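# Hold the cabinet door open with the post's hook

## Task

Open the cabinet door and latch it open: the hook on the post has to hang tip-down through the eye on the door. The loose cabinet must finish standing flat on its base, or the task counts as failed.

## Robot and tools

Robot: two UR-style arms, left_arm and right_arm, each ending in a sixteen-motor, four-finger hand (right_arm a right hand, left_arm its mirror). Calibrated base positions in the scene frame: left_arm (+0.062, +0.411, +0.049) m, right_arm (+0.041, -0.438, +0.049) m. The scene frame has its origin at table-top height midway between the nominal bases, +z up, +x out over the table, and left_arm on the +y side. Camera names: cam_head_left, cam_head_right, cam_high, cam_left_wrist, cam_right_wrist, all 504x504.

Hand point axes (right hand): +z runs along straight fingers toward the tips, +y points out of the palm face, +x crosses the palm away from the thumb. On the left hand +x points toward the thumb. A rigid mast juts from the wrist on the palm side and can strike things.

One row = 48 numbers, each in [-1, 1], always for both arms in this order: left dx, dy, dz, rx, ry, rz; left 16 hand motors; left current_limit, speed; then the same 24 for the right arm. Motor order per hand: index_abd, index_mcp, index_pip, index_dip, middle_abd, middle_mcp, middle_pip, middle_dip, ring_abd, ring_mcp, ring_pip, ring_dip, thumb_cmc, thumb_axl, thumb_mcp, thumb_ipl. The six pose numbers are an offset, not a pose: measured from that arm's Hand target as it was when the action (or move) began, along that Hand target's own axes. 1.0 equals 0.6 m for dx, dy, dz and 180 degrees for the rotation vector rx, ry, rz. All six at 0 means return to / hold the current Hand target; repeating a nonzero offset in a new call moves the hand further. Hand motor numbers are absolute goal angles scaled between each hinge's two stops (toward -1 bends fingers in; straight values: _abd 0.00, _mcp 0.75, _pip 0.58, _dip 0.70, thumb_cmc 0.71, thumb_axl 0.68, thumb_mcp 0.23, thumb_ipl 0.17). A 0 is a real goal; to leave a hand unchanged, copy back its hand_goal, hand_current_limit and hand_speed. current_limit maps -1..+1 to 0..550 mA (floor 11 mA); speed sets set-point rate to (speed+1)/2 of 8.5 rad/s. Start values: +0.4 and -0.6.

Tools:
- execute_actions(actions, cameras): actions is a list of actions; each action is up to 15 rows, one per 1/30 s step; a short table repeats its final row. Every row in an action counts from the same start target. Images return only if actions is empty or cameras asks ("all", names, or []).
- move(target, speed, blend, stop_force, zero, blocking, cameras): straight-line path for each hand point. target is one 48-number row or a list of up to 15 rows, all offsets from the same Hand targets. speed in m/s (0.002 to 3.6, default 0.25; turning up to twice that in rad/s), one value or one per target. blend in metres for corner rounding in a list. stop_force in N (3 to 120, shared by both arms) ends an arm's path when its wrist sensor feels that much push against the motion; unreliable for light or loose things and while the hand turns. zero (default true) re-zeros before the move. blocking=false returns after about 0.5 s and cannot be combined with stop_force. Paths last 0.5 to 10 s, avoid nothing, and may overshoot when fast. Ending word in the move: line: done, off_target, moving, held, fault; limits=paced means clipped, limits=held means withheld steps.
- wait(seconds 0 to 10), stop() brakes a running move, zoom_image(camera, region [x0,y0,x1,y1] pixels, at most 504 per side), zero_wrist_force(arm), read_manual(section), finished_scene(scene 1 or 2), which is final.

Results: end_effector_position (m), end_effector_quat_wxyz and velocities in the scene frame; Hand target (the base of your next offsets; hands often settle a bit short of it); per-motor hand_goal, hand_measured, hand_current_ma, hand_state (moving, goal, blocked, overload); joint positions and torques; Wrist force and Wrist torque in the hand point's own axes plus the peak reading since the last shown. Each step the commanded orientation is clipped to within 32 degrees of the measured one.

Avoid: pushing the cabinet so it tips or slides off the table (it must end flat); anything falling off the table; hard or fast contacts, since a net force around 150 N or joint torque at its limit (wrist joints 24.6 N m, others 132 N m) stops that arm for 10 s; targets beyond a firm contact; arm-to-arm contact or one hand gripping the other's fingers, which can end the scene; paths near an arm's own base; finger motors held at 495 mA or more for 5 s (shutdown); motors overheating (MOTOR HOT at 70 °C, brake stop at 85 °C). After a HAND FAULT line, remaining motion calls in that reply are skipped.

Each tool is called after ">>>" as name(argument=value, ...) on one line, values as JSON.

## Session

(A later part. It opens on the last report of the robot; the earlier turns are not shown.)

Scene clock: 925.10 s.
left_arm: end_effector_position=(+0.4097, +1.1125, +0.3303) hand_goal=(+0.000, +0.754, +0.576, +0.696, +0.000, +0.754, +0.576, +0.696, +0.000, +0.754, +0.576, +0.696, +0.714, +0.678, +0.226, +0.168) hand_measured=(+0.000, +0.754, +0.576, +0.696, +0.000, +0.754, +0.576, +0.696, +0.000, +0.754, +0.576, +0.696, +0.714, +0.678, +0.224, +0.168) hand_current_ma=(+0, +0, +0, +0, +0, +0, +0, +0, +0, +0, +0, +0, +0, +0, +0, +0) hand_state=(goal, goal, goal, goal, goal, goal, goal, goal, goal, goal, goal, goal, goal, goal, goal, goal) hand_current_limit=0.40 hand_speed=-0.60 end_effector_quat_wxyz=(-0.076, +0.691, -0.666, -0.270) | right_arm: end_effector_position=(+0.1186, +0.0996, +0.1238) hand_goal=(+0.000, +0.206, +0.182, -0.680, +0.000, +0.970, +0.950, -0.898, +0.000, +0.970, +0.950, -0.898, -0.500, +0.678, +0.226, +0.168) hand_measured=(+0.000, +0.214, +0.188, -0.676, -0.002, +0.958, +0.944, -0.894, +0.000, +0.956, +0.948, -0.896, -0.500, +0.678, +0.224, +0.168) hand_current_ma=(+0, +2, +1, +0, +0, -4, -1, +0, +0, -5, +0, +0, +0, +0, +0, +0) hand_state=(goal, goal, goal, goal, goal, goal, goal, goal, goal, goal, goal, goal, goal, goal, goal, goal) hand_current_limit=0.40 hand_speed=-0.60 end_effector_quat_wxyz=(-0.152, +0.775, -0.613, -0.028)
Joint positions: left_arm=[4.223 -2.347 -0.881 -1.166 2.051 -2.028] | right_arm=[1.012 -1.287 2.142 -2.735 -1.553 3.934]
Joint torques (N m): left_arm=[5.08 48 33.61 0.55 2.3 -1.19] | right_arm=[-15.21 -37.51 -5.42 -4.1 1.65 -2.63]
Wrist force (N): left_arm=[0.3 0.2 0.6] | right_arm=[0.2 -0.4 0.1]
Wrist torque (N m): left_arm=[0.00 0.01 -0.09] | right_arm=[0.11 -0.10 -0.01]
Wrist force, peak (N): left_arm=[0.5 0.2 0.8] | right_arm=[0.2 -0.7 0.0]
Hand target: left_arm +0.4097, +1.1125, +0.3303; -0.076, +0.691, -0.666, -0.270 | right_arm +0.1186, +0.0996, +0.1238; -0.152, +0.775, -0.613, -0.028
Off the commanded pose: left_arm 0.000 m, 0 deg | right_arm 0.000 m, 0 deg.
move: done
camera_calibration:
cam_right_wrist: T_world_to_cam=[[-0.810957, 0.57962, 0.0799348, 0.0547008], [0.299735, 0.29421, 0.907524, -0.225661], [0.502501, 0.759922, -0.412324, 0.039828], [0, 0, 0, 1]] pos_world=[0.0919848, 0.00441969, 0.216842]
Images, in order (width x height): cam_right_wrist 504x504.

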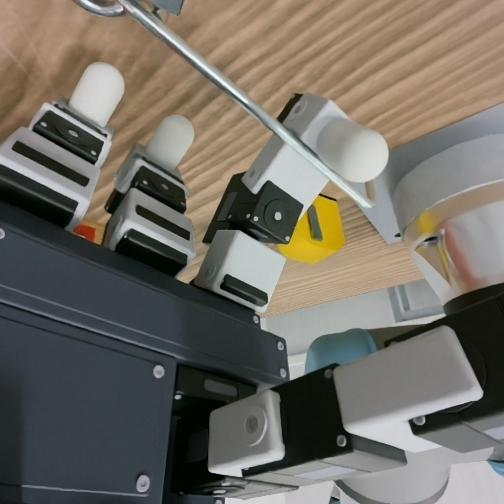

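>>> move(target=[[0,0,0,0,0,0,0,0.754,0.576,0.696,0,0.754,0.576,0.696,0,0.754,0.576,0.696,0.714,0.678,0.226,0.168,0.4,-0.6,0.0048,-0.0468,0.0087,0.0325,0.0293,0.1376,0,0.205,0.182,-0.681,0,0.97,0.95,-0.899,0,0.97,0.95,-0.899,-0.5,0.678,0.226,0.168,0.4,-0.6],[0,0,0,0,0,0,0,0.754,0.576,0.696,0,0.754,0.576,0.696,0,0.754,0.576,0.696,0.714,0.678,0.226,0.168,0.4,-0.6,0.0322,-0.09,0.0117,0.065,0.0586,0.2753,0,0.205,0.182,-0.681,0,0.97,0.95,-0.899,0,0.97,0.95,-0.899,-0.5,0.678,0.226,0.168,0.4,-0.6]], speed=0.09, blend=0.004, cameras=["cam_head_left", "cam_head_right", "cam_right_wrist"])

>>> zoom_image(camera="cam_right_wrist", region=[200, 0, 454, 254])

Scene clock: 945.53 s.
left_arm: end_effector_position=(+0.4097, +1.1125, +0.3303) hand_goal=(+0.000, +0.754, +0.576, +0.696, +0.000, +0.754, +0.576, +0.696, +0.000, +0.754, +0.576, +0.696, +0.714, +0.678, +0.226, +0.168) hand_measured=(+0.000, +0.754, +0.576, +0.696, +0.000, +0.754, +0.576, +0.696, +0.000, +0.754, +0.576, +0.696, +0.714, +0.678, +0.224, +0.168) hand_current_ma=(+0, +0, +0, +0, +0, +0, +0, +0, +0, +0, +0, +0, +0, +0, +0, +0) hand_state=(goal, goal, goal, goal, goal, goal, goal, goal, goal, goal, goal, goal, goal, goal, goal, goal) hand_current_limit=0.40 hand_speed=-0.60 end_effector_quat_wxyz=(-0.076, +0.691, -0.666, -0.270) | right_arm: end_effector_position=(+0.1761, +0.0942, +0.1236) hand_goal=(+0.000, +0.206, +0.182, -0.680, +0.000, +0.970, +0.950, -0.898, +0.000, +0.970, +0.950, -0.898, -0.500, +0.678, +0.226, +0.168) hand_measured=(+0.000, +0.206, +0.188, -0.676, -0.002, +0.958, +0.944, -0.894, +0.000, +0.956, +0.948, -0.896, -0.500, +0.678, +0.224, +0.168) hand_current_ma=(+0, +0, +1, +0, +0, -4, -1, +0, +0, -5, +0, +0, +0, +0, +0, +0) hand_state=(goal, goal, goal, goal, goal, goal, goal, goal, goal, goal, goal, goal, goal, goal, goal, goal) hand_current_limit=0.40 hand_speed=-0.60 end_effector_quat_wxyz=(+0.147, -0.428, +0.891, -0.041)
Joint positions: left_arm=[4.223 -2.347 -0.881 -1.166 2.051 -2.028] | right_arm=[1.013 -1.364 2.211 -2.625 -1.799 4.816]
Joint torques (N m): left_arm=[5.99 48.68 34.68 0.79 2.37 -1.28] | right_arm=[13.29 -33.52 -14.86 -0.79 -2.52 2.99]
Wrist force (N): left_arm=[0.3 0.0 0.6] | right_arm=[0.1 -0.1 -0.1]
Wrist torque (N m): left_arm=[-0.02 0.02 -0.08] | right_arm=[0.10 -0.12 -0.11]
Wrist force, peak (N): left_arm=[0.7 0.2 0.7] | right_arm=[0.2 0.9 -0.6]
Hand target: left_arm +0.4097, +1.1125, +0.3303; -0.076, +0.691, -0.666, -0.270 | right_arm +0.1761, +0.0943, +0.1236; +0.147, -0.428, +0.891, -0.041
Off the commanded pose: left_arm 0.000 m, 0 deg | right_arm 0.000 m, 0 deg.
move: done
camera_calibration:
cam_right_wrist: T_world_to_cam=[[-0.04244, 0.995908, 0.0797931, -0.0700197], [0.419873, -0.0546916, 0.905933, -0.229144], [0.90659, 0.0719508, -0.415834, 0.00903432], [0, 0, 0, 1]] pos_world=[0.0850494, 0.0565509, 0.216933]
Images, in order (width x height): cam_head_left 504x504, cam_head_right 504x504, cam_right_wrist 504x504.

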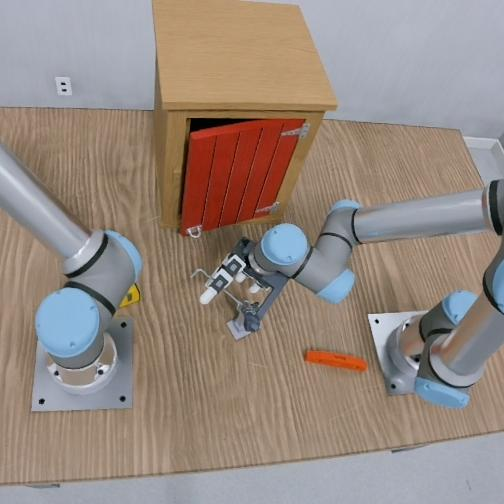

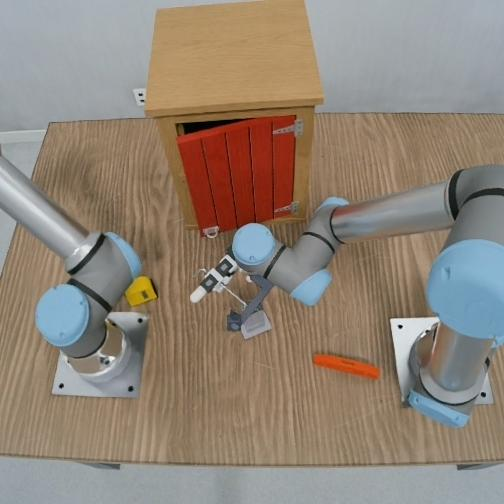

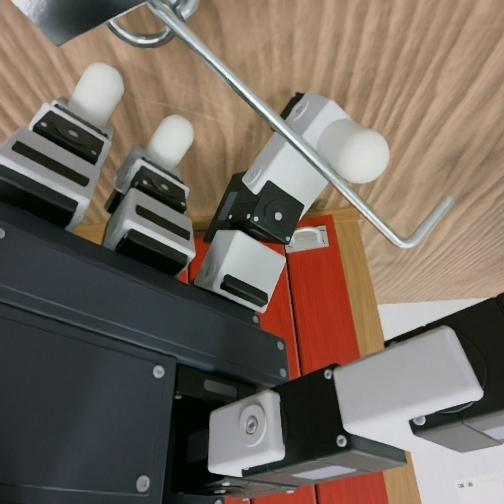

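Scaled by 1.984.

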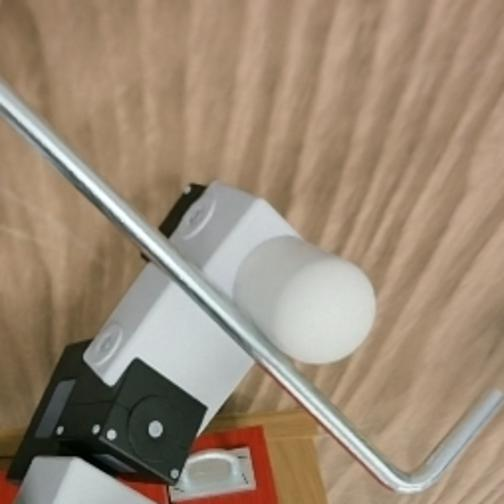

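>>> zoom_image(camera="cam_head_left", region=[180, 250, 270, 340])

>>> zoom_image(camera="cam_head_right", region=[180, 250, 270, 340])

>>> zoom_image(camera="cam_right_wrist", region=[80, 0, 260, 120])

Scaled by 5.600.

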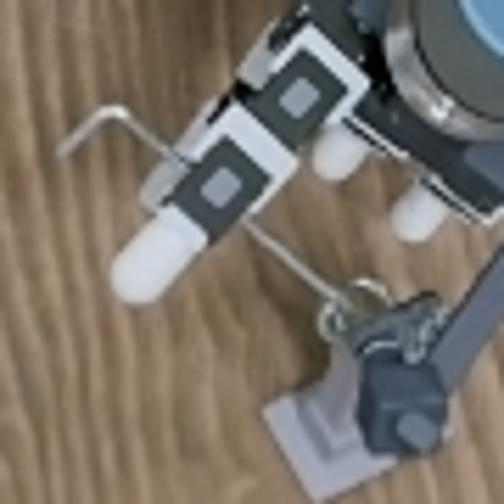

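Scaled by 5.600.

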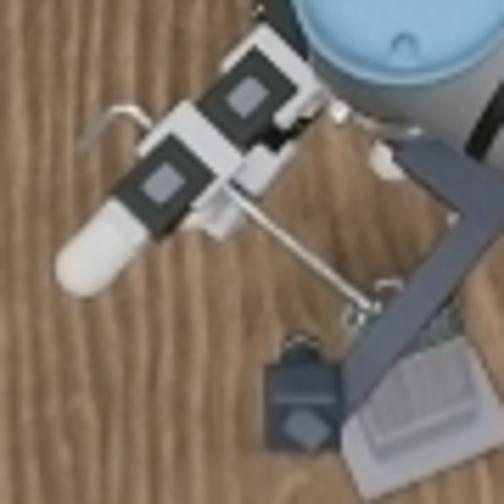

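Scaled by 2.800.

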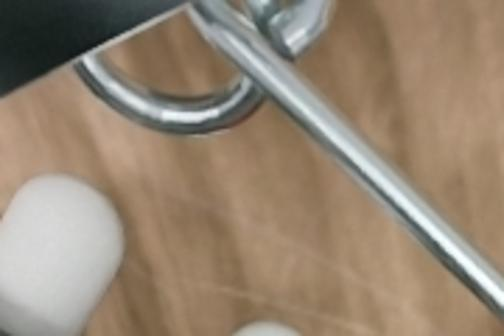

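>>> move(target=[0,0,0,0,0,0,0,0.754,0.576,0.696,0,0.754,0.576,0.696,0,0.754,0.576,0.696,0.714,0.678,0.226,0.168,0.4,-0.6,-0.0048,0.0485,-0.0117,-0.0275,-0.0248,-0.1165,0,0.205,0.182,-0.681,0,0.97,0.95,-0.899,0,0.97,0.95,-0.899,-0.5,0.678,0.226,0.168,0.4,-0.6], speed=0.07, cameras=["cam_head_left", "cam_head_right", "cam_right_wrist"])

>>> zoom_image(camera="cam_head_left", region=[180, 250, 270, 340])

Scene clock: 1014.87 s.
left_arm: end_effector_position=(+0.4097, +1.1125, +0.3303) hand_goal=(+0.000, +0.754, +0.576, +0.696, +0.000, +0.754, +0.576, +0.696, +0.000, +0.754, +0.576, +0.696, +0.714, +0.678, +0.226, +0.168) hand_measured=(+0.000, +0.754, +0.576, +0.696, +0.000, +0.754, +0.576, +0.696, +0.000, +0.754, +0.576, +0.696, +0.714, +0.678, +0.224, +0.168) hand_current_ma=(+0, +0, +0, +0, +0, +0, +0, +0, +0, +0, +0, +0, +0, +0, +0, +0) hand_state=(goal, goal, goal, goal, goal, goal, goal, goal, goal, goal, goal, goal, goal, goal, goal, goal) hand_current_limit=0.40 hand_speed=-0.60 end_effector_quat_wxyz=(-0.076, +0.691, -0.666, -0.270) | right_arm: end_effector_position=(+0.1539, +0.1145, +0.1251) hand_goal=(+0.000, +0.206, +0.182, -0.680, +0.000, +0.970, +0.950, -0.898, +0.000, +0.970, +0.950, -0.898, -0.500, +0.678, +0.226, +0.168) hand_measured=(+0.000, +0.212, +0.188, -0.676, -0.002, +0.958, +0.944, -0.894, +0.000, +0.956, +0.948, -0.896, -0.500, +0.678, +0.224, +0.168) hand_current_ma=(+0, +1, +1, +0, +0, -4, -1, +0, +0, -5, +0, +0, +0, +0, +0, +0) hand_state=(goal, goal, goal, goal, goal, goal, goal, goal, goal, goal, goal, goal, goal, goal, goal, goal) hand_current_limit=0.40 hand_speed=-0.60 end_effector_quat_wxyz=(+0.153, -0.590, +0.793, -0.012)
Joint positions: left_arm=[4.223 -2.347 -0.881 -1.166 2.051 -2.028] | right_arm=[1.016 -1.307 2.153 -2.694 -1.708 4.44]
Joint torques (N m): left_arm=[3.47 46.36 35.1 0.57 2.19 -0.94] | right_arm=[13.24 -18.59 -32.99 -4.61 1.61 -2.94]
Wrist force (N): left_arm=[0.6 0.1 0.7] | right_arm=[0.2 -0.5 0.0]
Wrist torque (N m): left_arm=[-0.02 -0.02 -0.06] | right_arm=[0.09 -0.14 0.03]
Wrist force, peak (N): left_arm=[0.6 0.2 0.8] | right_arm=[0.3 -0.6 0.1]
Hand target: left_arm +0.4097, +1.1125, +0.3303; -0.076, +0.691, -0.666, -0.270 | right_arm +0.1539, +0.1145, +0.1251; +0.153, -0.590, +0.792, -0.012
Off the commanded pose: left_arm 0.000 m, 0 deg | right_arm 0.000 m, 0 deg.
move: done
camera_calibration:
cam_right_wrist: T_world_to_cam=[[-0.412261, 0.907518, 0.080322, -0.0242971], [0.408647, 0.105398, 0.906586, -0.236799], [0.814278, 0.406574, -0.414306, 0.0041189], [0, 0, 0, 1]] pos_world=[0.0833965, 0.0453335, 0.218337]
Images, in order (width x height): cam_head_left 504x504, cam_head_right 504x504, cam_right_wrist 504x504.

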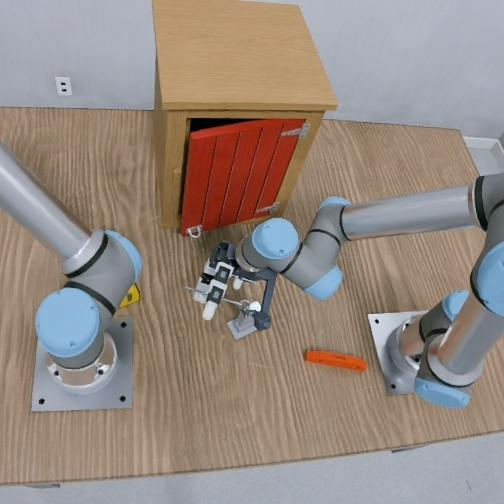

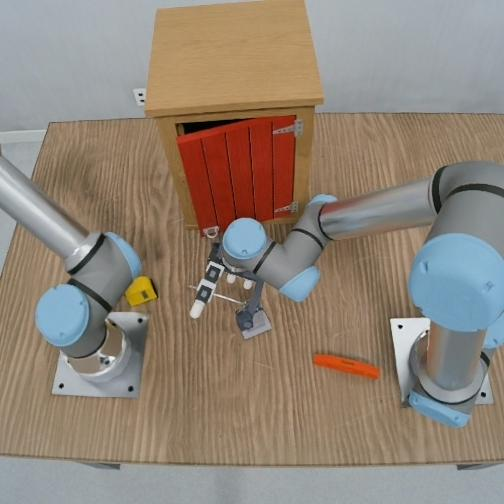

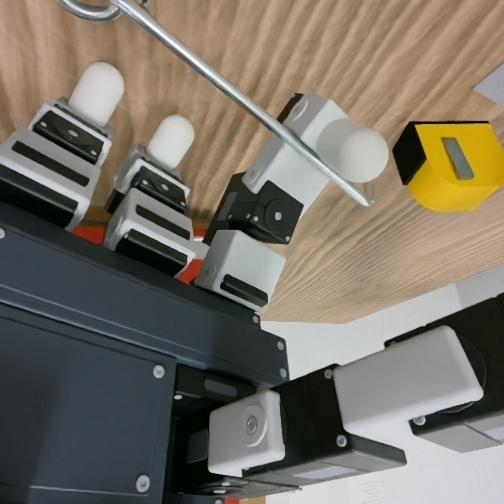

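Scaled by 5.600.

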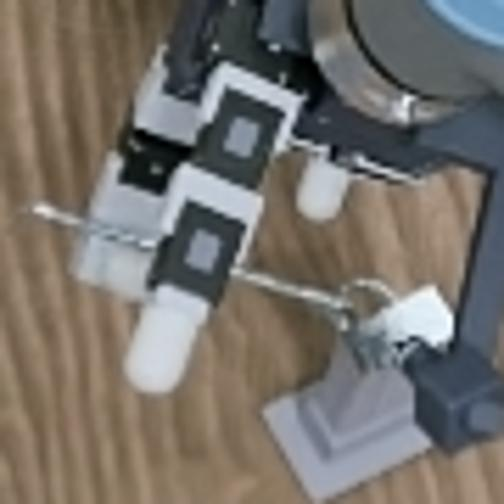

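>>> move(target=[[0,0,0,0,0,0,0,0.754,0.576,0.696,0,0.754,0.576,0.696,0,0.754,0.576,0.696,0.714,0.678,0.226,0.168,0.4,-0.6,-0.0073,-0.0312,0.0083,0.0163,0.0147,0.0688,0,0.205,0.182,-0.681,0,0.97,0.95,-0.899,0,0.97,0.95,-0.899,-0.5,0.678,0.226,0.168,0.4,-0.6],[0,0,0,0,0,0,0,0.754,0.576,0.696,0,0.754,0.576,0.696,0,0.754,0.576,0.696,0.714,0.678,0.226,0.168,0.4,-0.6,-0.008,-0.0618,0.015,0.0313,0.0282,0.1324,0,0.205,0.182,-0.681,0,0.97,0.95,-0.899,0,0.97,0.95,-0.899,-0.5,0.678,0.226,0.168,0.4,-0.6]], speed=0.06, blend=0.003, cameras=["cam_head_left", "cam_head_right", "cam_right_wrist"])

>>> zoom_image(camera="cam_head_left", region=[180, 250, 270, 340])

Scene clock: 1036.43 s.
left_arm: end_effector_position=(+0.4097, +1.1125, +0.3303) hand_goal=(+0.000, +0.754, +0.576, +0.696, +0.000, +0.754, +0.576, +0.696, +0.000, +0.754, +0.576, +0.696, +0.714, +0.678, +0.226, +0.168) hand_measured=(+0.000, +0.754, +0.576, +0.696, +0.000, +0.754, +0.576, +0.696, +0.000, +0.754, +0.576, +0.696, +0.714, +0.678, +0.224, +0.168) hand_current_ma=(+0, +0, +0, +0, +0, +0, +0, +0, +0, +0, +0, +0, +0, +0, +0, +0) hand_state=(goal, goal, goal, goal, goal, goal, goal, goal, goal, goal, goal, goal, goal, goal, goal, goal) hand_current_limit=0.40 hand_speed=-0.60 end_effector_quat_wxyz=(-0.076, +0.691, -0.666, -0.270) | right_arm: end_effector_position=(+0.1920, +0.1092, +0.1251) hand_goal=(+0.000, +0.206, +0.182, -0.680, +0.000, +0.970, +0.950, -0.898, +0.000, +0.970, +0.950, -0.898, -0.500, +0.678, +0.226, +0.168) hand_measured=(+0.000, +0.212, +0.188, -0.676, -0.002, +0.958, +0.944, -0.894, +0.000, +0.956, +0.948, -0.896, -0.500, +0.678, +0.224, +0.168) hand_current_ma=(+0, +1, +1, +0, +0, -4, -1, +0, +0, -5, +0, +0, +0, +0, +0, +0) hand_state=(goal, goal, goal, goal, goal, goal, goal, goal, goal, goal, goal, goal, goal, goal, goal, goal) hand_current_limit=0.40 hand_speed=-0.60 end_effector_quat_wxyz=(+0.146, -0.405, +0.902, -0.045)
Joint positions: left_arm=[4.223 -2.347 -0.881 -1.166 2.051 -2.028] | right_arm=[1.009 -1.333 2.159 -2.592 -1.809 4.866]
Joint torques (N m): left_arm=[5.05 46.78 33.95 0.69 2.37 -1.12] | right_arm=[-12.87 -36.35 -33.15 -0.78 -2.38 3.06]
Wrist force (N): left_arm=[0.5 0.2 0.5] | right_arm=[0.1 -0.2 0.0]
Wrist torque (N m): left_arm=[0.01 0.00 -0.07] | right_arm=[0.15 -0.11 -0.10]
Wrist force, peak (N): left_arm=[0.7 0.0 0.7] | right_arm=[0.5 -0.6 0.3]
Hand target: left_arm +0.4097, +1.1125, +0.3303; -0.076, +0.691, -0.666, -0.270 | right_arm +0.1920, +0.1092, +0.1251; +0.146, -0.405, +0.902, -0.045
Off the commanded pose: left_arm 0.000 m, 0 deg | right_arm 0.000 m, 0 deg.
move: done
camera_calibration:
cam_right_wrist: T_world_to_cam=[[0.00994895, 0.996773, 0.0796527, -0.0945651], [0.416494, -0.0765489, 0.90591, -0.233281], [0.909084, 0.0241621, -0.415912, -0.00103674], [0, 0, 0, 1]] pos_world=[0.0990436, 0.0764276, 0.218433]
Images, in order (width x height): cam_head_left 504x504, cam_head_right 504x504, cam_right_wrist 504x504.

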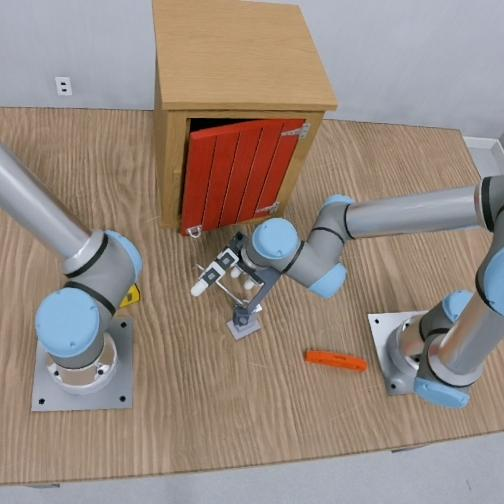

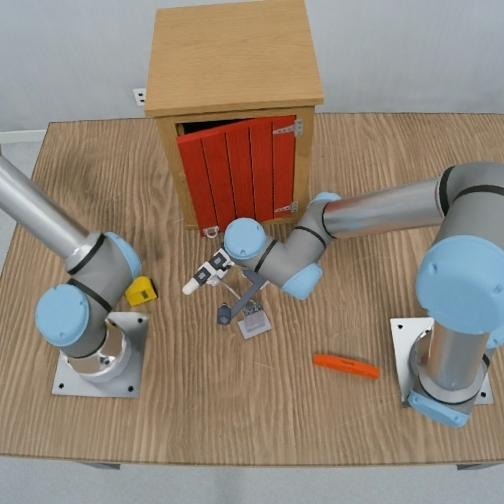

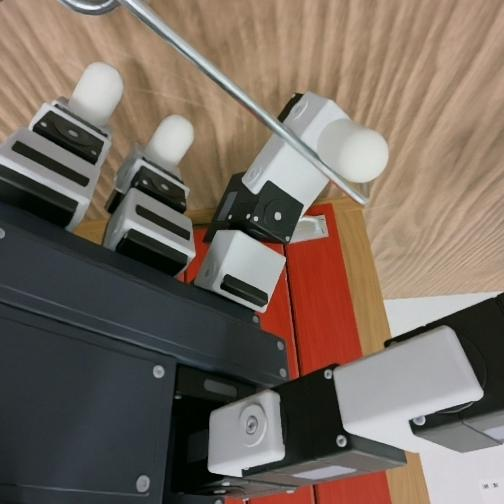

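Scaled by 5.600.

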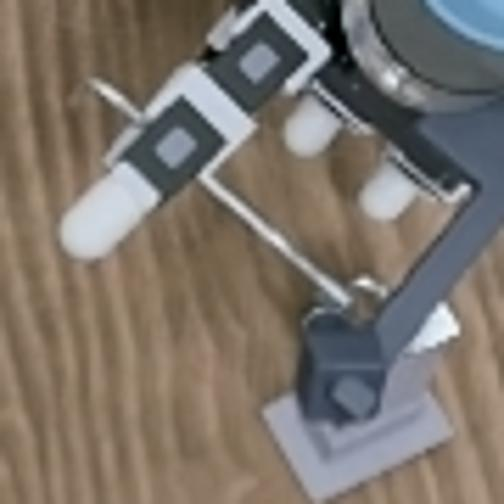

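>>> move(target=[[0,0,0,0,0,0,0,0.754,0.576,0.696,0,0.754,0.576,0.696,0,0.754,0.576,0.696,0.714,0.678,0.226,0.168,0.4,-0.6,-0.0067,-0.0298,0.008,0.015,0.0135,0.0635,0,0.205,0.182,-0.681,0,0.97,0.95,-0.899,0,0.97,0.95,-0.899,-0.5,0.678,0.226,0.168,0.4,-0.6],[0,0,0,0,0,0,0,0.754,0.576,0.696,0,0.754,0.576,0.696,0,0.754,0.576,0.696,0.714,0.678,0.226,0.168,0.4,-0.6,-0.006,-0.061,0.0145,0.03,0.0271,0.127,0,0.205,0.182,-0.681,0,0.97,0.95,-0.899,0,0.97,0.95,-0.899,-0.5,0.678,0.226,0.168,0.4,-0.6]], speed=0.06, blend=0.003, cameras=["cam_head_left", "cam_head_right", "cam_right_wrist"])

>>> zoom_image(camera="cam_head_left", region=[180, 230, 290, 340])

>>> zoom_image(camera="cam_head_right", region=[180, 230, 290, 340])

Scene clock: 1050.63 s.
left_arm: end_effector_position=(+0.4097, +1.1125, +0.3303) hand_goal=(+0.000, +0.754, +0.576, +0.696, +0.000, +0.754, +0.576, +0.696, +0.000, +0.754, +0.576, +0.696, +0.714, +0.678, +0.226, +0.168) hand_measured=(+0.000, +0.754, +0.576, +0.696, +0.000, +0.754, +0.576, +0.696, +0.000, +0.754, +0.576, +0.696, +0.714, +0.678, +0.224, +0.168) hand_current_ma=(+0, +0, +0, +0, +0, +0, +0, +0, +0, +0, +0, +0, +0, +0, +0, +0) hand_state=(goal, goal, goal, goal, goal, goal, goal, goal, goal, goal, goal, goal, goal, goal, goal, goal) hand_current_limit=0.40 hand_speed=-0.60 end_effector_quat_wxyz=(-0.076, +0.691, -0.666, -0.270) | right_arm: end_effector_position=(+0.2230, +0.0877, +0.1248) hand_goal=(+0.000, +0.206, +0.182, -0.680, +0.000, +0.970, +0.950, -0.898, +0.000, +0.970, +0.950, -0.898, -0.500, +0.678, +0.226, +0.168) hand_measured=(+0.000, +0.212, +0.188, -0.676, -0.002, +0.958, +0.944, -0.894, +0.000, +0.956, +0.948, -0.896, -0.500, +0.678, +0.224, +0.168) hand_current_ma=(+0, +1, +1, +0, +0, -4, -1, +0, +0, -5, +0, +0, +0, +0, +0, +0) hand_state=(goal, goal, goal, goal, goal, goal, goal, goal, goal, goal, goal, goal, goal, goal, goal, goal) hand_current_limit=0.40 hand_speed=-0.60 end_effector_quat_wxyz=(+0.132, -0.209, +0.966, -0.074)
Joint positions: left_arm=[4.223 -2.347 -0.881 -1.166 2.051 -2.028] | right_arm=[1.003 -1.369 2.166 -2.448 -1.865 5.29]
Joint torques (N m): left_arm=[6 48.08 34.72 0.59 2.24 -1.36] | right_arm=[-14.42 -35.18 -31.76 -0.67 -2.48 2.97]
Wrist force (N): left_arm=[0.4 0.1 0.6] | right_arm=[0.2 -0.3 0.4]
Wrist torque (N m): left_arm=[-0.02 0.01 -0.08] | right_arm=[0.10 -0.15 -0.06]
Wrist force, peak (N): left_arm=[0.5 0.2 0.8] | right_arm=[0.6 -0.4 0.5]
Hand target: left_arm +0.4097, +1.1125, +0.3303; -0.076, +0.691, -0.666, -0.270 | right_arm +0.2231, +0.0877, +0.1249; +0.132, -0.209, +0.966, -0.074
Off the commanded pose: left_arm 0.000 m, 0 deg | right_arm 0.000 m, 0 deg.
move: done
camera_calibration:
cam_right_wrist: T_world_to_cam=[[0.4145, 0.906683, 0.0782002, -0.155544], [0.351051, -0.238581, 0.905451, -0.218753], [0.839615, -0.347857, -0.417184, 0.0194073], [0, 0, 0, 1]] pos_world=[0.124972, 0.0955899, 0.21833]
Images, in order (width x height): cam_head_left 504x504, cam_head_right 504x504, cam_right_wrist 504x504.

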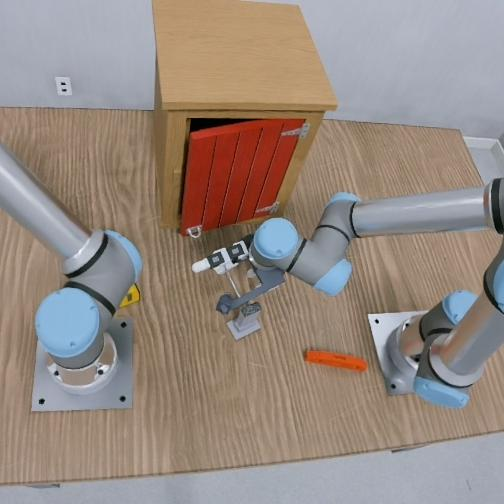

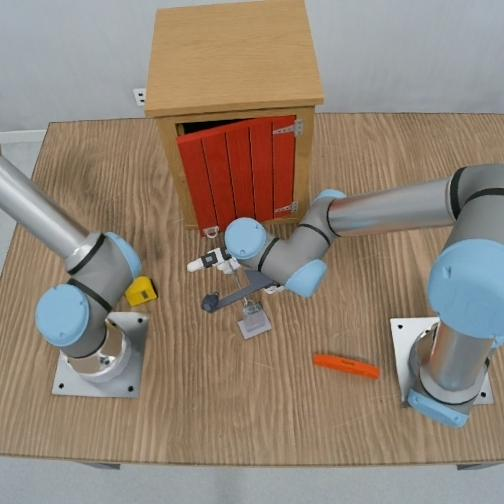

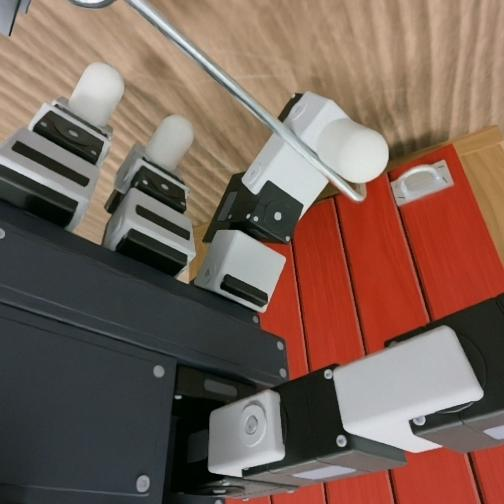

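Scaled by 4.582.

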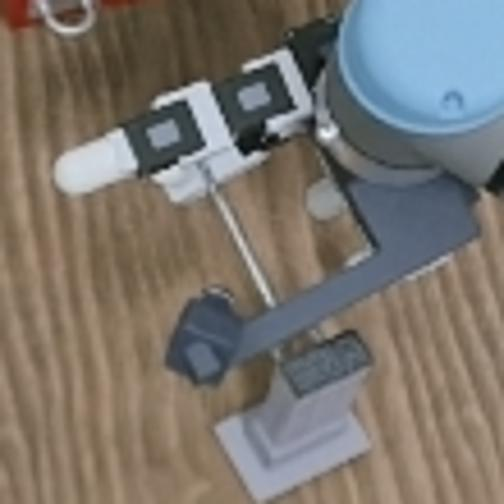

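Scaled by 4.582.

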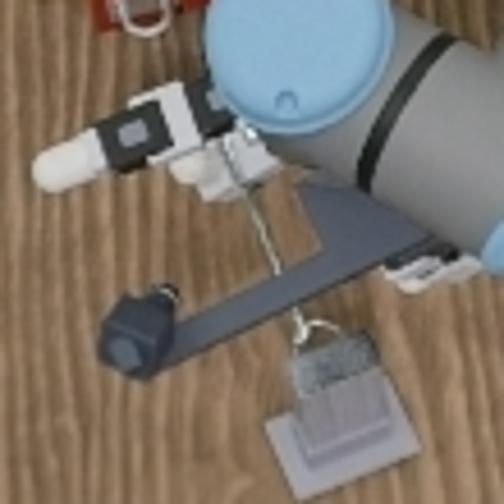

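>>> move(target=[[0.1017,0.035,-0.3828,0.0443,0.079,0.0057,0,0.754,0.576,0.696,0,-0.973,0.869,-0.899,0,-0.973,0.869,-0.899,-0.5,0.678,0.226,0.168,0.4,-0.4,0,0,0,0,0,0,0,0.205,0.182,-0.681,0,0.97,0.95,-0.899,0,0.97,0.95,-0.899,-0.5,0.678,0.226,0.168,0.4,-0.6],[0.4047,-0.0193,-0.7675,0.0885,0.1579,0.0114,0,0.754,0.576,0.696,0,-0.973,0.869,-0.899,0,-0.973,0.869,-0.899,-0.5,0.678,0.226,0.168,0.4,-0.4,0,0,0,0,0,0,0,0.205,0.182,-0.681,0,0.97,0.95,-0.899,0,0.97,0.95,-0.899,-0.5,0.678,0.226,0.168,0.4,-0.6]], speed=0.3, blend=0.05, cameras=["cam_head_left", "cam_head_right", "cam_right_wrist"])

Scene clock: 1122.60 s.
left_arm: end_effector_position=(+0.5380, +0.6858, +0.5999) hand_goal=(+0.000, +0.754, +0.576, +0.696, +0.000, -0.972, +0.870, -0.898, +0.000, -0.972, +0.870, -0.898, -0.500, +0.678, +0.226, +0.168) hand_measured=(+0.000, +0.754, +0.576, +0.696, +0.000, -0.954, +0.870, -0.896, +0.000, -0.954, +0.870, -0.896, -0.496, +0.678, +0.224, +0.168) hand_current_ma=(+0, +0, +0, +0, +0, +6, +0, +0, +0, +5, +0, +0, +0, +0, +0, +0) hand_state=(goal, goal, goal, goal, goal, goal, goal, goal, goal, goal, goal, goal, goal, goal, goal, goal) hand_current_limit=0.40 hand_speed=-0.40 end_effector_quat_wxyz=(+0.000, +0.707, -0.707, -0.001) | right_arm: end_effector_position=(+0.2231, +0.0877, +0.1249) hand_goal=(+0.000, +0.206, +0.182, -0.680, +0.000, +0.970, +0.950, -0.898, +0.000, +0.970, +0.950, -0.898, -0.500, +0.678, +0.226, +0.168) hand_measured=(+0.000, +0.212, +0.188, -0.676, -0.002, +0.958, +0.944, -0.894, +0.000, +0.956, +0.948, -0.896, -0.500, +0.678, +0.224, +0.168) hand_current_ma=(+0, +1, +1, +0, +0, -4, -1, +0, +0, -5, +0, +0, +0, +0, +0, +0) hand_state=(goal, goal, goal, goal, goal, goal, goal, goal, goal, goal, goal, goal, goal, goal, goal, goal) hand_current_limit=0.40 hand_speed=-0.60 end_effector_quat_wxyz=(+0.132, -0.209, +0.966, -0.074)
Joint positions: left_arm=[3.851 -2.128 -0.299 -2.286 1.572 -2.442] | right_arm=[1.003 -1.369 2.166 -2.448 -1.865 5.29]
Joint torques (N m): left_arm=[-7.97 31.78 29.38 0.04 -2.19 -1.75] | right_arm=[11.37 -34.22 -33.97 -0.67 -2.49 2.79]
Wrist force (N): left_arm=[-0.3 1.2 -0.1] | right_arm=[0.1 -0.2 0.3]
Wrist torque (N m): left_arm=[0.36 0.18 -0.10] | right_arm=[0.13 -0.14 -0.07]
Wrist force, peak (N): left_arm=[0.3 -0.1 2.5] | right_arm=[0.3 -0.3 0.7]
Hand target: left_arm +0.5380, +0.6858, +0.5999; +0.000, +0.707, -0.707, -0.001 | right_arm +0.2231, +0.0877, +0.1249; +0.132, -0.209, +0.966, -0.074
Off the commanded pose: left_arm 0.000 m, 0 deg | right_arm 0.000 m, 0 deg.
move: done
camera_calibration:
cam_right_wrist: T_world_to_cam=[[0.414547, 0.906652, 0.078319, -0.15558], [0.350998, -0.2387, 0.905441, -0.218823], [0.839614, -0.347857, -0.417185, 0.0194495], [0, 0, 0, 1]] pos_world=[0.124972, 0.0955897, 0.21843]
Images, in order (width x height): cam_head_left 504x504, cam_head_right 504x504, cam_right_wrist 504x504.

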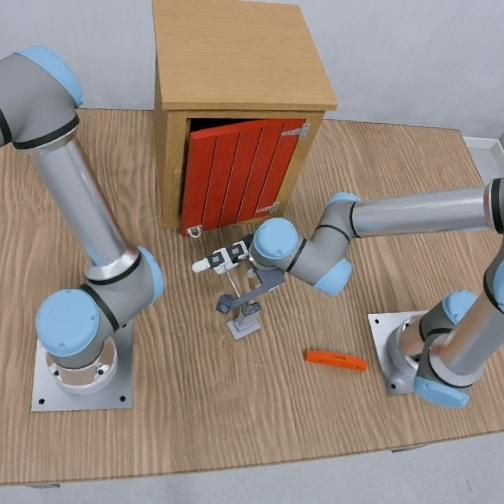

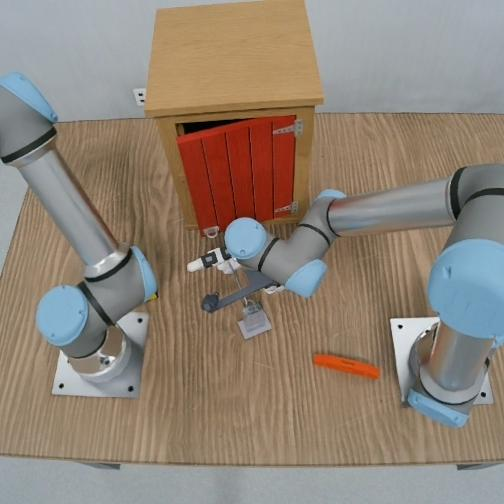

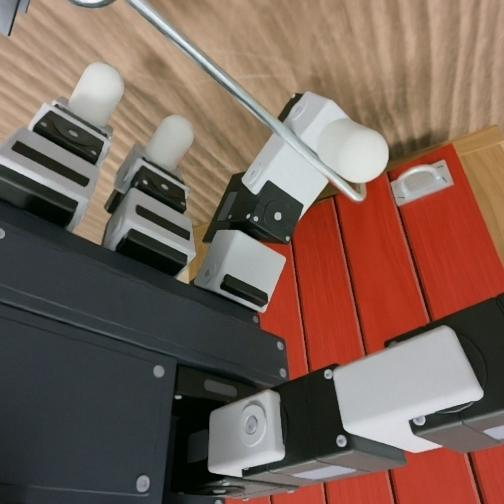

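>>> move(target=[[0.523,0.0467,-0.0835,0,0,0,0,0.754,0.576,0.696,0,-0.973,0.869,-0.899,0,-0.973,0.869,-0.899,-0.5,0.678,0.226,0.168,0.4,-0.4,0,0,0,0,0,0,0,0.205,0.182,-0.681,0,0.97,0.95,-0.899,0,0.97,0.95,-0.899,-0.5,0.678,0.226,0.168,0.4,-0.6],[0.8597,0.22,-0.1002,0,0,0,0,0.754,0.576,0.696,0,-0.973,0.869,-0.899,0,-0.973,0.869,-0.899,-0.5,0.678,0.226,0.168,0.4,-0.4,0,0,0,0,0,0,0,0.205,0.182,-0.681,0,0.97,0.95,-0.899,0,0.97,0.95,-0.899,-0.5,0.678,0.226,0.168,0.4,-0.6]], speed=0.3, blend=0.05, cameras=["cam_head_left", "cam_head_right", "cam_left_wrist"])

Scene clock: 1137.93 s.
left_arm: end_effector_position=(+0.4057, +0.1701, +0.6600) hand_goal=(+0.000, +0.754, +0.576, +0.696, +0.000, -0.972, +0.870, -0.898, +0.000, -0.972, +0.870, -0.898, -0.500, +0.678, +0.226, +0.168) hand_measured=(+0.000, +0.754, +0.576, +0.696, +0.000, -0.954, +0.870, -0.896, +0.000, -0.954, +0.870, -0.896, -0.498, +0.678, +0.224, +0.168) hand_current_ma=(+0, +0, +0, +0, +0, +6, +0, +0, +0, +5, +0, +0, +0, +0, +0, +0) hand_state=(goal, goal, goal, goal, goal, goal, goal, goal, goal, goal, goal, goal, goal, goal, goal, goal) hand_current_limit=0.40 hand_speed=-0.40 end_effector_quat_wxyz=(+0.000, +0.707, -0.707, -0.001) | right_arm: end_effector_position=(+0.2231, +0.0877, +0.1249) hand_goal=(+0.000, +0.206, +0.182, -0.680, +0.000, +0.970, +0.950, -0.898, +0.000, +0.970, +0.950, -0.898, -0.500, +0.678, +0.226, +0.168) hand_measured=(+0.000, +0.212, +0.188, -0.676, -0.002, +0.958, +0.944, -0.894, +0.000, +0.956, +0.948, -0.896, -0.500, +0.678, +0.224, +0.168) hand_current_ma=(+0, +1, +1, +0, +0, -4, -1, +0, +0, -5, +0, +0, +0, +0, +0, +0) hand_state=(goal, goal, goal, goal, goal, goal, goal, goal, goal, goal, goal, goal, goal, goal, goal, goal) hand_current_limit=0.40 hand_speed=-0.60 end_effector_quat_wxyz=(+0.132, -0.209, +0.966, -0.074)
Joint positions: left_arm=[2.962 -1.73 -0.693 -2.29 1.571 -3.331] | right_arm=[1.003 -1.369 2.166 -2.448 -1.865 5.29]
Joint torques (N m): left_arm=[-5.9 14.44 29.45 0.11 2.37 -1.63] | right_arm=[11.54 -33.39 -33.32 -0.73 -2.62 2.83]
Wrist force (N): left_arm=[0.1 1.0 -0.1] | right_arm=[0.0 -0.4 0.4]
Wrist torque (N m): left_arm=[0.32 0.13 -0.08] | right_arm=[0.09 -0.13 -0.09]
Wrist force, peak (N): left_arm=[1.4 2.1 -0.3] | right_arm=[0.1 -0.4 0.6]
Hand target: left_arm +0.4057, +0.1701, +0.6600; +0.000, +0.707, -0.707, -0.001 | right_arm +0.2231, +0.0877, +0.1249; +0.132, -0.209, +0.966, -0.074
Off the commanded pose: left_arm 0.000 m, 0 deg | right_arm 0.000 m, 0 deg.
move: done
camera_calibration:
cam_left_wrist: T_world_to_cam=[[0.645884, 0.763434, -0.00140029, -0.422564], [0.511884, -0.431704, 0.742702, -0.676846], [0.566399, -0.480416, -0.669621, 0.418887], [0, 0, 0, 1]] pos_world=[0.382136, 0.231642, 0.782598]
Images, in order (width x height): cam_head_left 504x504, cam_head_right 504x504, cam_left_wrist 504x504.

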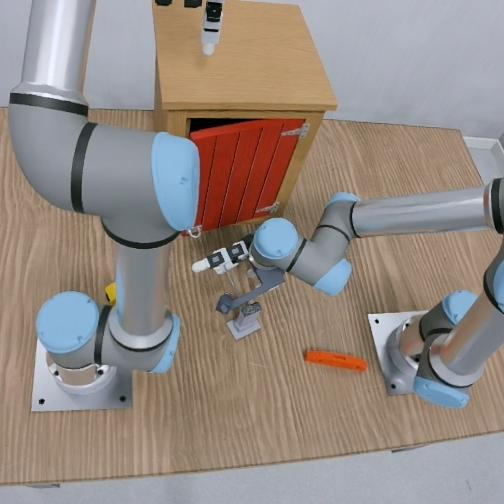

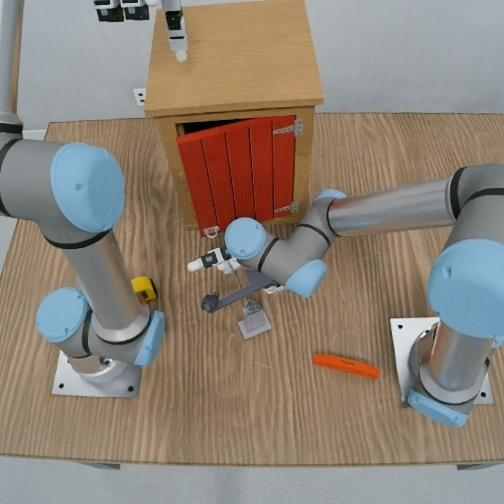

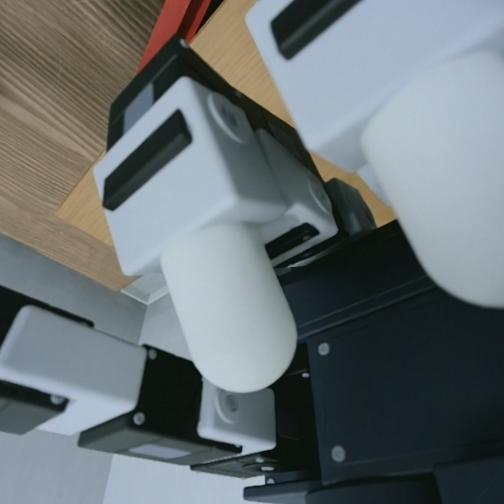

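>>> move(target=[[0.0135,0.1645,0,0,0,0,0,0.754,0.576,0.696,0,-0.973,0.869,-0.899,0,-0.973,0.869,-0.899,-0.5,0.678,0.226,0.168,0.4,-0.4,0,0,0,0,0,0,0,0.205,0.182,-0.681,0,0.97,0.95,-0.899,0,0.97,0.95,-0.899,-0.5,0.678,0.226,0.168,0.4,-0.6],[0.0135,0.1645,0.2417,0,0,0,0,0.754,0.576,0.696,0,-0.973,0.869,-0.899,0,-0.973,0.869,-0.899,-0.5,0.678,0.226,0.168,0.4,-0.4,0,0,0,0,0,0,0,0.205,0.182,-0.681,0,0.97,0.95,-0.899,0,0.97,0.95,-0.899,-0.5,0.678,0.226,0.168,0.4,-0.6]], speed=[0.2, 0.08], blend=[0.01, 0], stop_force=8, cameras=["cam_head_left", "cam_head_right", "cam_left_wrist", "cam_right_wrist"])

>>> zoom_image(camera="cam_head_left", region=[150, 80, 290, 220])

>>> zoom_image(camera="cam_head_right", region=[150, 80, 290, 220])

Scene clock: 1158.20 s.
left_arm: end_effector_position=(+0.3068, +0.1621, +0.5327) hand_goal=(+0.000, +0.754, +0.576, +0.696, +0.000, -0.972, +0.870, -0.898, +0.000, -0.972, +0.870, -0.898, -0.500, +0.678, +0.226, +0.168) hand_measured=(+0.000, +0.748, +0.572, +0.696, +0.000, -0.954, +0.870, -0.896, +0.000, -0.954, +0.870, -0.896, -0.498, +0.678, +0.224, +0.168) hand_current_ma=(+0, +0, +0, +0, +0, +6, +0, +0, +0, +5, +0, +0, +0, +0, +0, +0) hand_state=(goal, goal, goal, goal, goal, goal, goal, goal, goal, goal, goal, goal, goal, goal, goal, goal) hand_current_limit=0.40 hand_speed=-0.40 end_effector_quat_wxyz=(+0.000, +0.707, -0.707, -0.001) | right_arm: end_effector_position=(+0.2231, +0.0877, +0.1249) hand_goal=(+0.000, +0.206, +0.182, -0.680, +0.000, +0.970, +0.950, -0.898, +0.000, +0.970, +0.950, -0.898, -0.500, +0.678, +0.226, +0.168) hand_measured=(+0.000, +0.212, +0.188, -0.676, -0.002, +0.958, +0.944, -0.894, +0.000, +0.956, +0.948, -0.896, -0.500, +0.678, +0.224, +0.168) hand_current_ma=(+0, +1, +1, +0, +0, -4, -1, +0, +0, -5, +0, +0, +0, +0, +0, +0) hand_state=(goal, goal, goal, goal, goal, goal, goal, goal, goal, goal, goal, goal, goal, goal, goal, goal) hand_current_limit=0.40 hand_speed=-0.60 end_effector_quat_wxyz=(+0.132, -0.209, +0.966, -0.074)
Joint positions: left_arm=[2.89 -1.356 -1.433 -1.924 1.571 -3.403] | right_arm=[1.003 -1.369 2.166 -2.448 -1.865 5.29]
Joint torques (N m): left_arm=[-3.9 1.85 33.5 0.08 2.53 0.9] | right_arm=[10.93 -33.14 -33.12 -0.82 -2.38 2.84]
Wrist force (N): left_arm=[0.1 0.9 0.4] | right_arm=[0.2 -0.2 0.3]
Wrist torque (N m): left_arm=[0.32 0.14 -0.09] | right_arm=[0.13 -0.15 -0.07]
Wrist force, peak (N): left_arm=[0.1 1.5 -34.8] | right_arm=[0.4 -0.4 0.4]
Hand target: left_arm +0.3068, +0.1621, +0.5327; +0.000, +0.707, -0.707, -0.001 (not the last commanded pose) | right_arm +0.2231, +0.0877, +0.1249; +0.132, -0.209, +0.966, -0.074
Off the commanded pose: left_arm 0.018 m, 0 deg | right_arm 0.000 m, 0 deg.
move: contact (left_arm); path passed 1 of 2 targets
camera_calibration:
cam_left_wrist: T_world_to_cam=[[0.645924, 0.7634, -0.00138477, -0.352758], [0.512253, -0.432078, 0.74223, -0.534934], [0.56602, -0.480133, -0.670144, 0.386099], [0, 0, 0, 1]] pos_world=[0.283337, 0.223541, 0.655298]
cam_right_wrist: T_world_to_cam=[[0.414547, 0.906652, 0.078319, -0.15558], [0.350998, -0.2387, 0.905441, -0.218823], [0.839614, -0.347857, -0.417185, 0.0194495], [0, 0, 0, 1]] pos_world=[0.124972, 0.0955897, 0.21843]
Images, in order (width x height): cam_head_left 504x504, cam_head_right 504x504, cam_left_wrist 504x504, cam_right_wrist 504x504.

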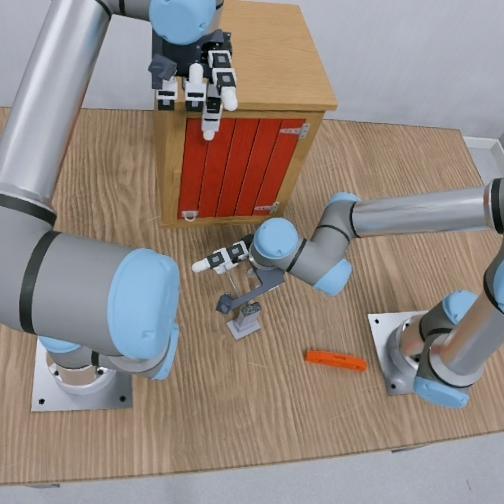

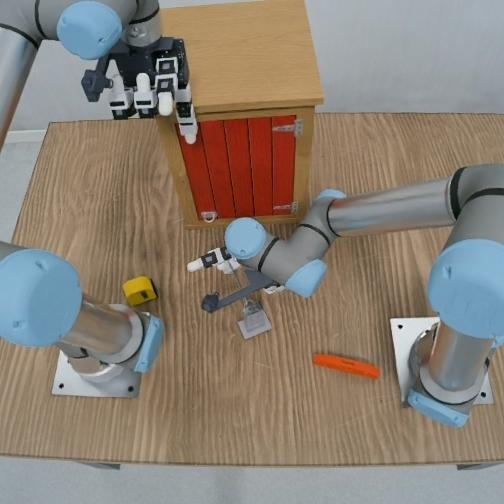

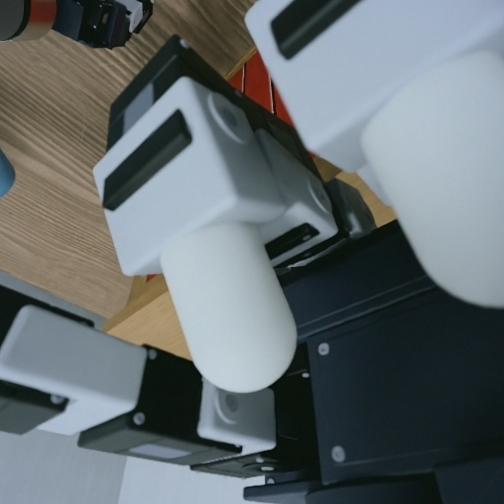

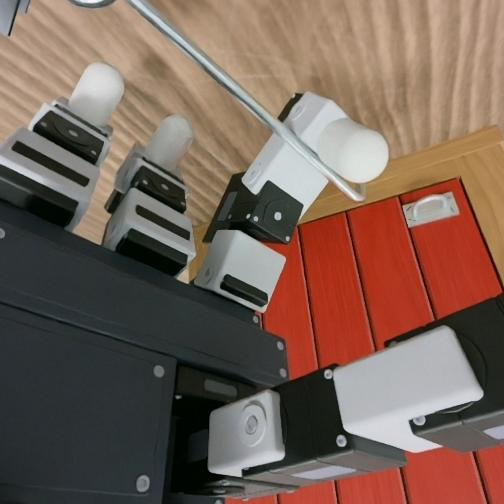

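Scaled by 3.600.

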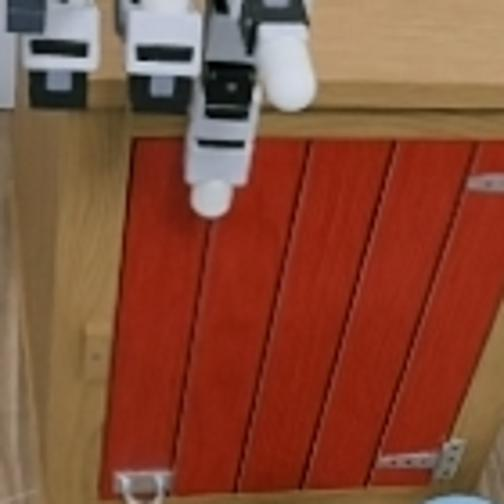

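Scaled by 3.600.

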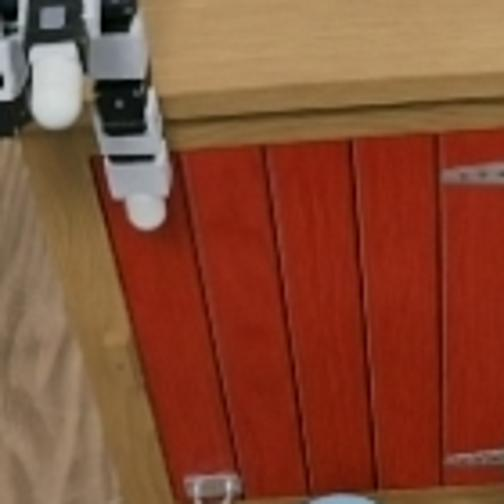

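>>> zoom_image(camera="cam_right_wrist", region=[300, 130, 504, 334])

>>> zoom_image(camera="cam_head_right", region=[170, 160, 310, 300])

>>> zoom_image(camera="cam_head_left", region=[150, 160, 290, 300])

Scaled by 2.471.

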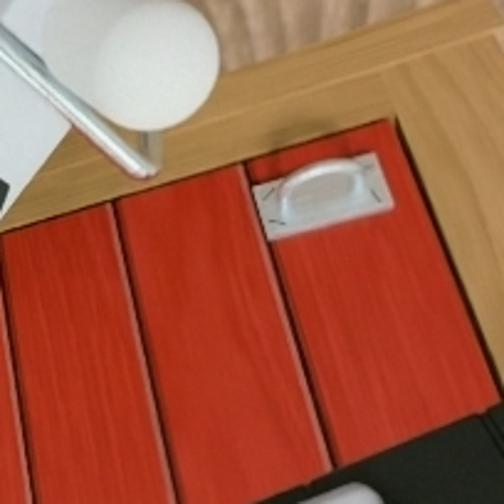

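Scaled by 3.600.

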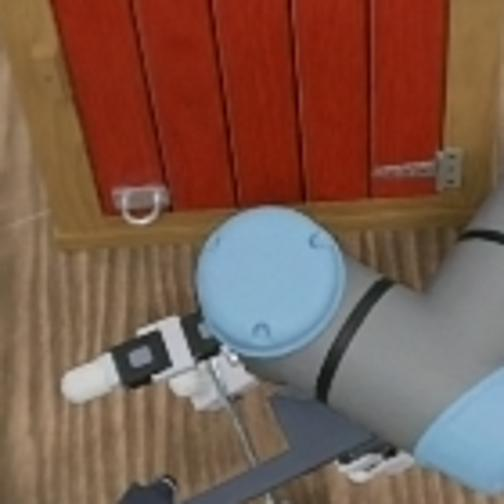

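Scaled by 3.600.

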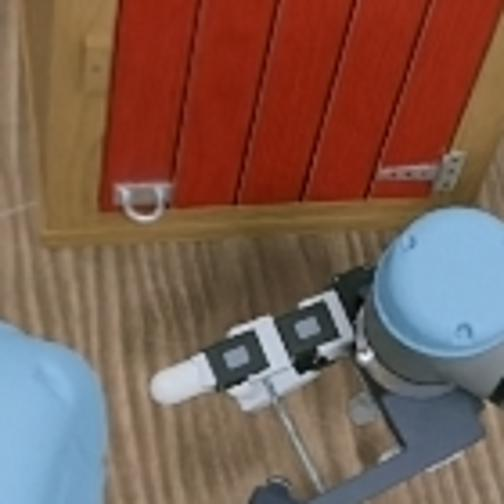

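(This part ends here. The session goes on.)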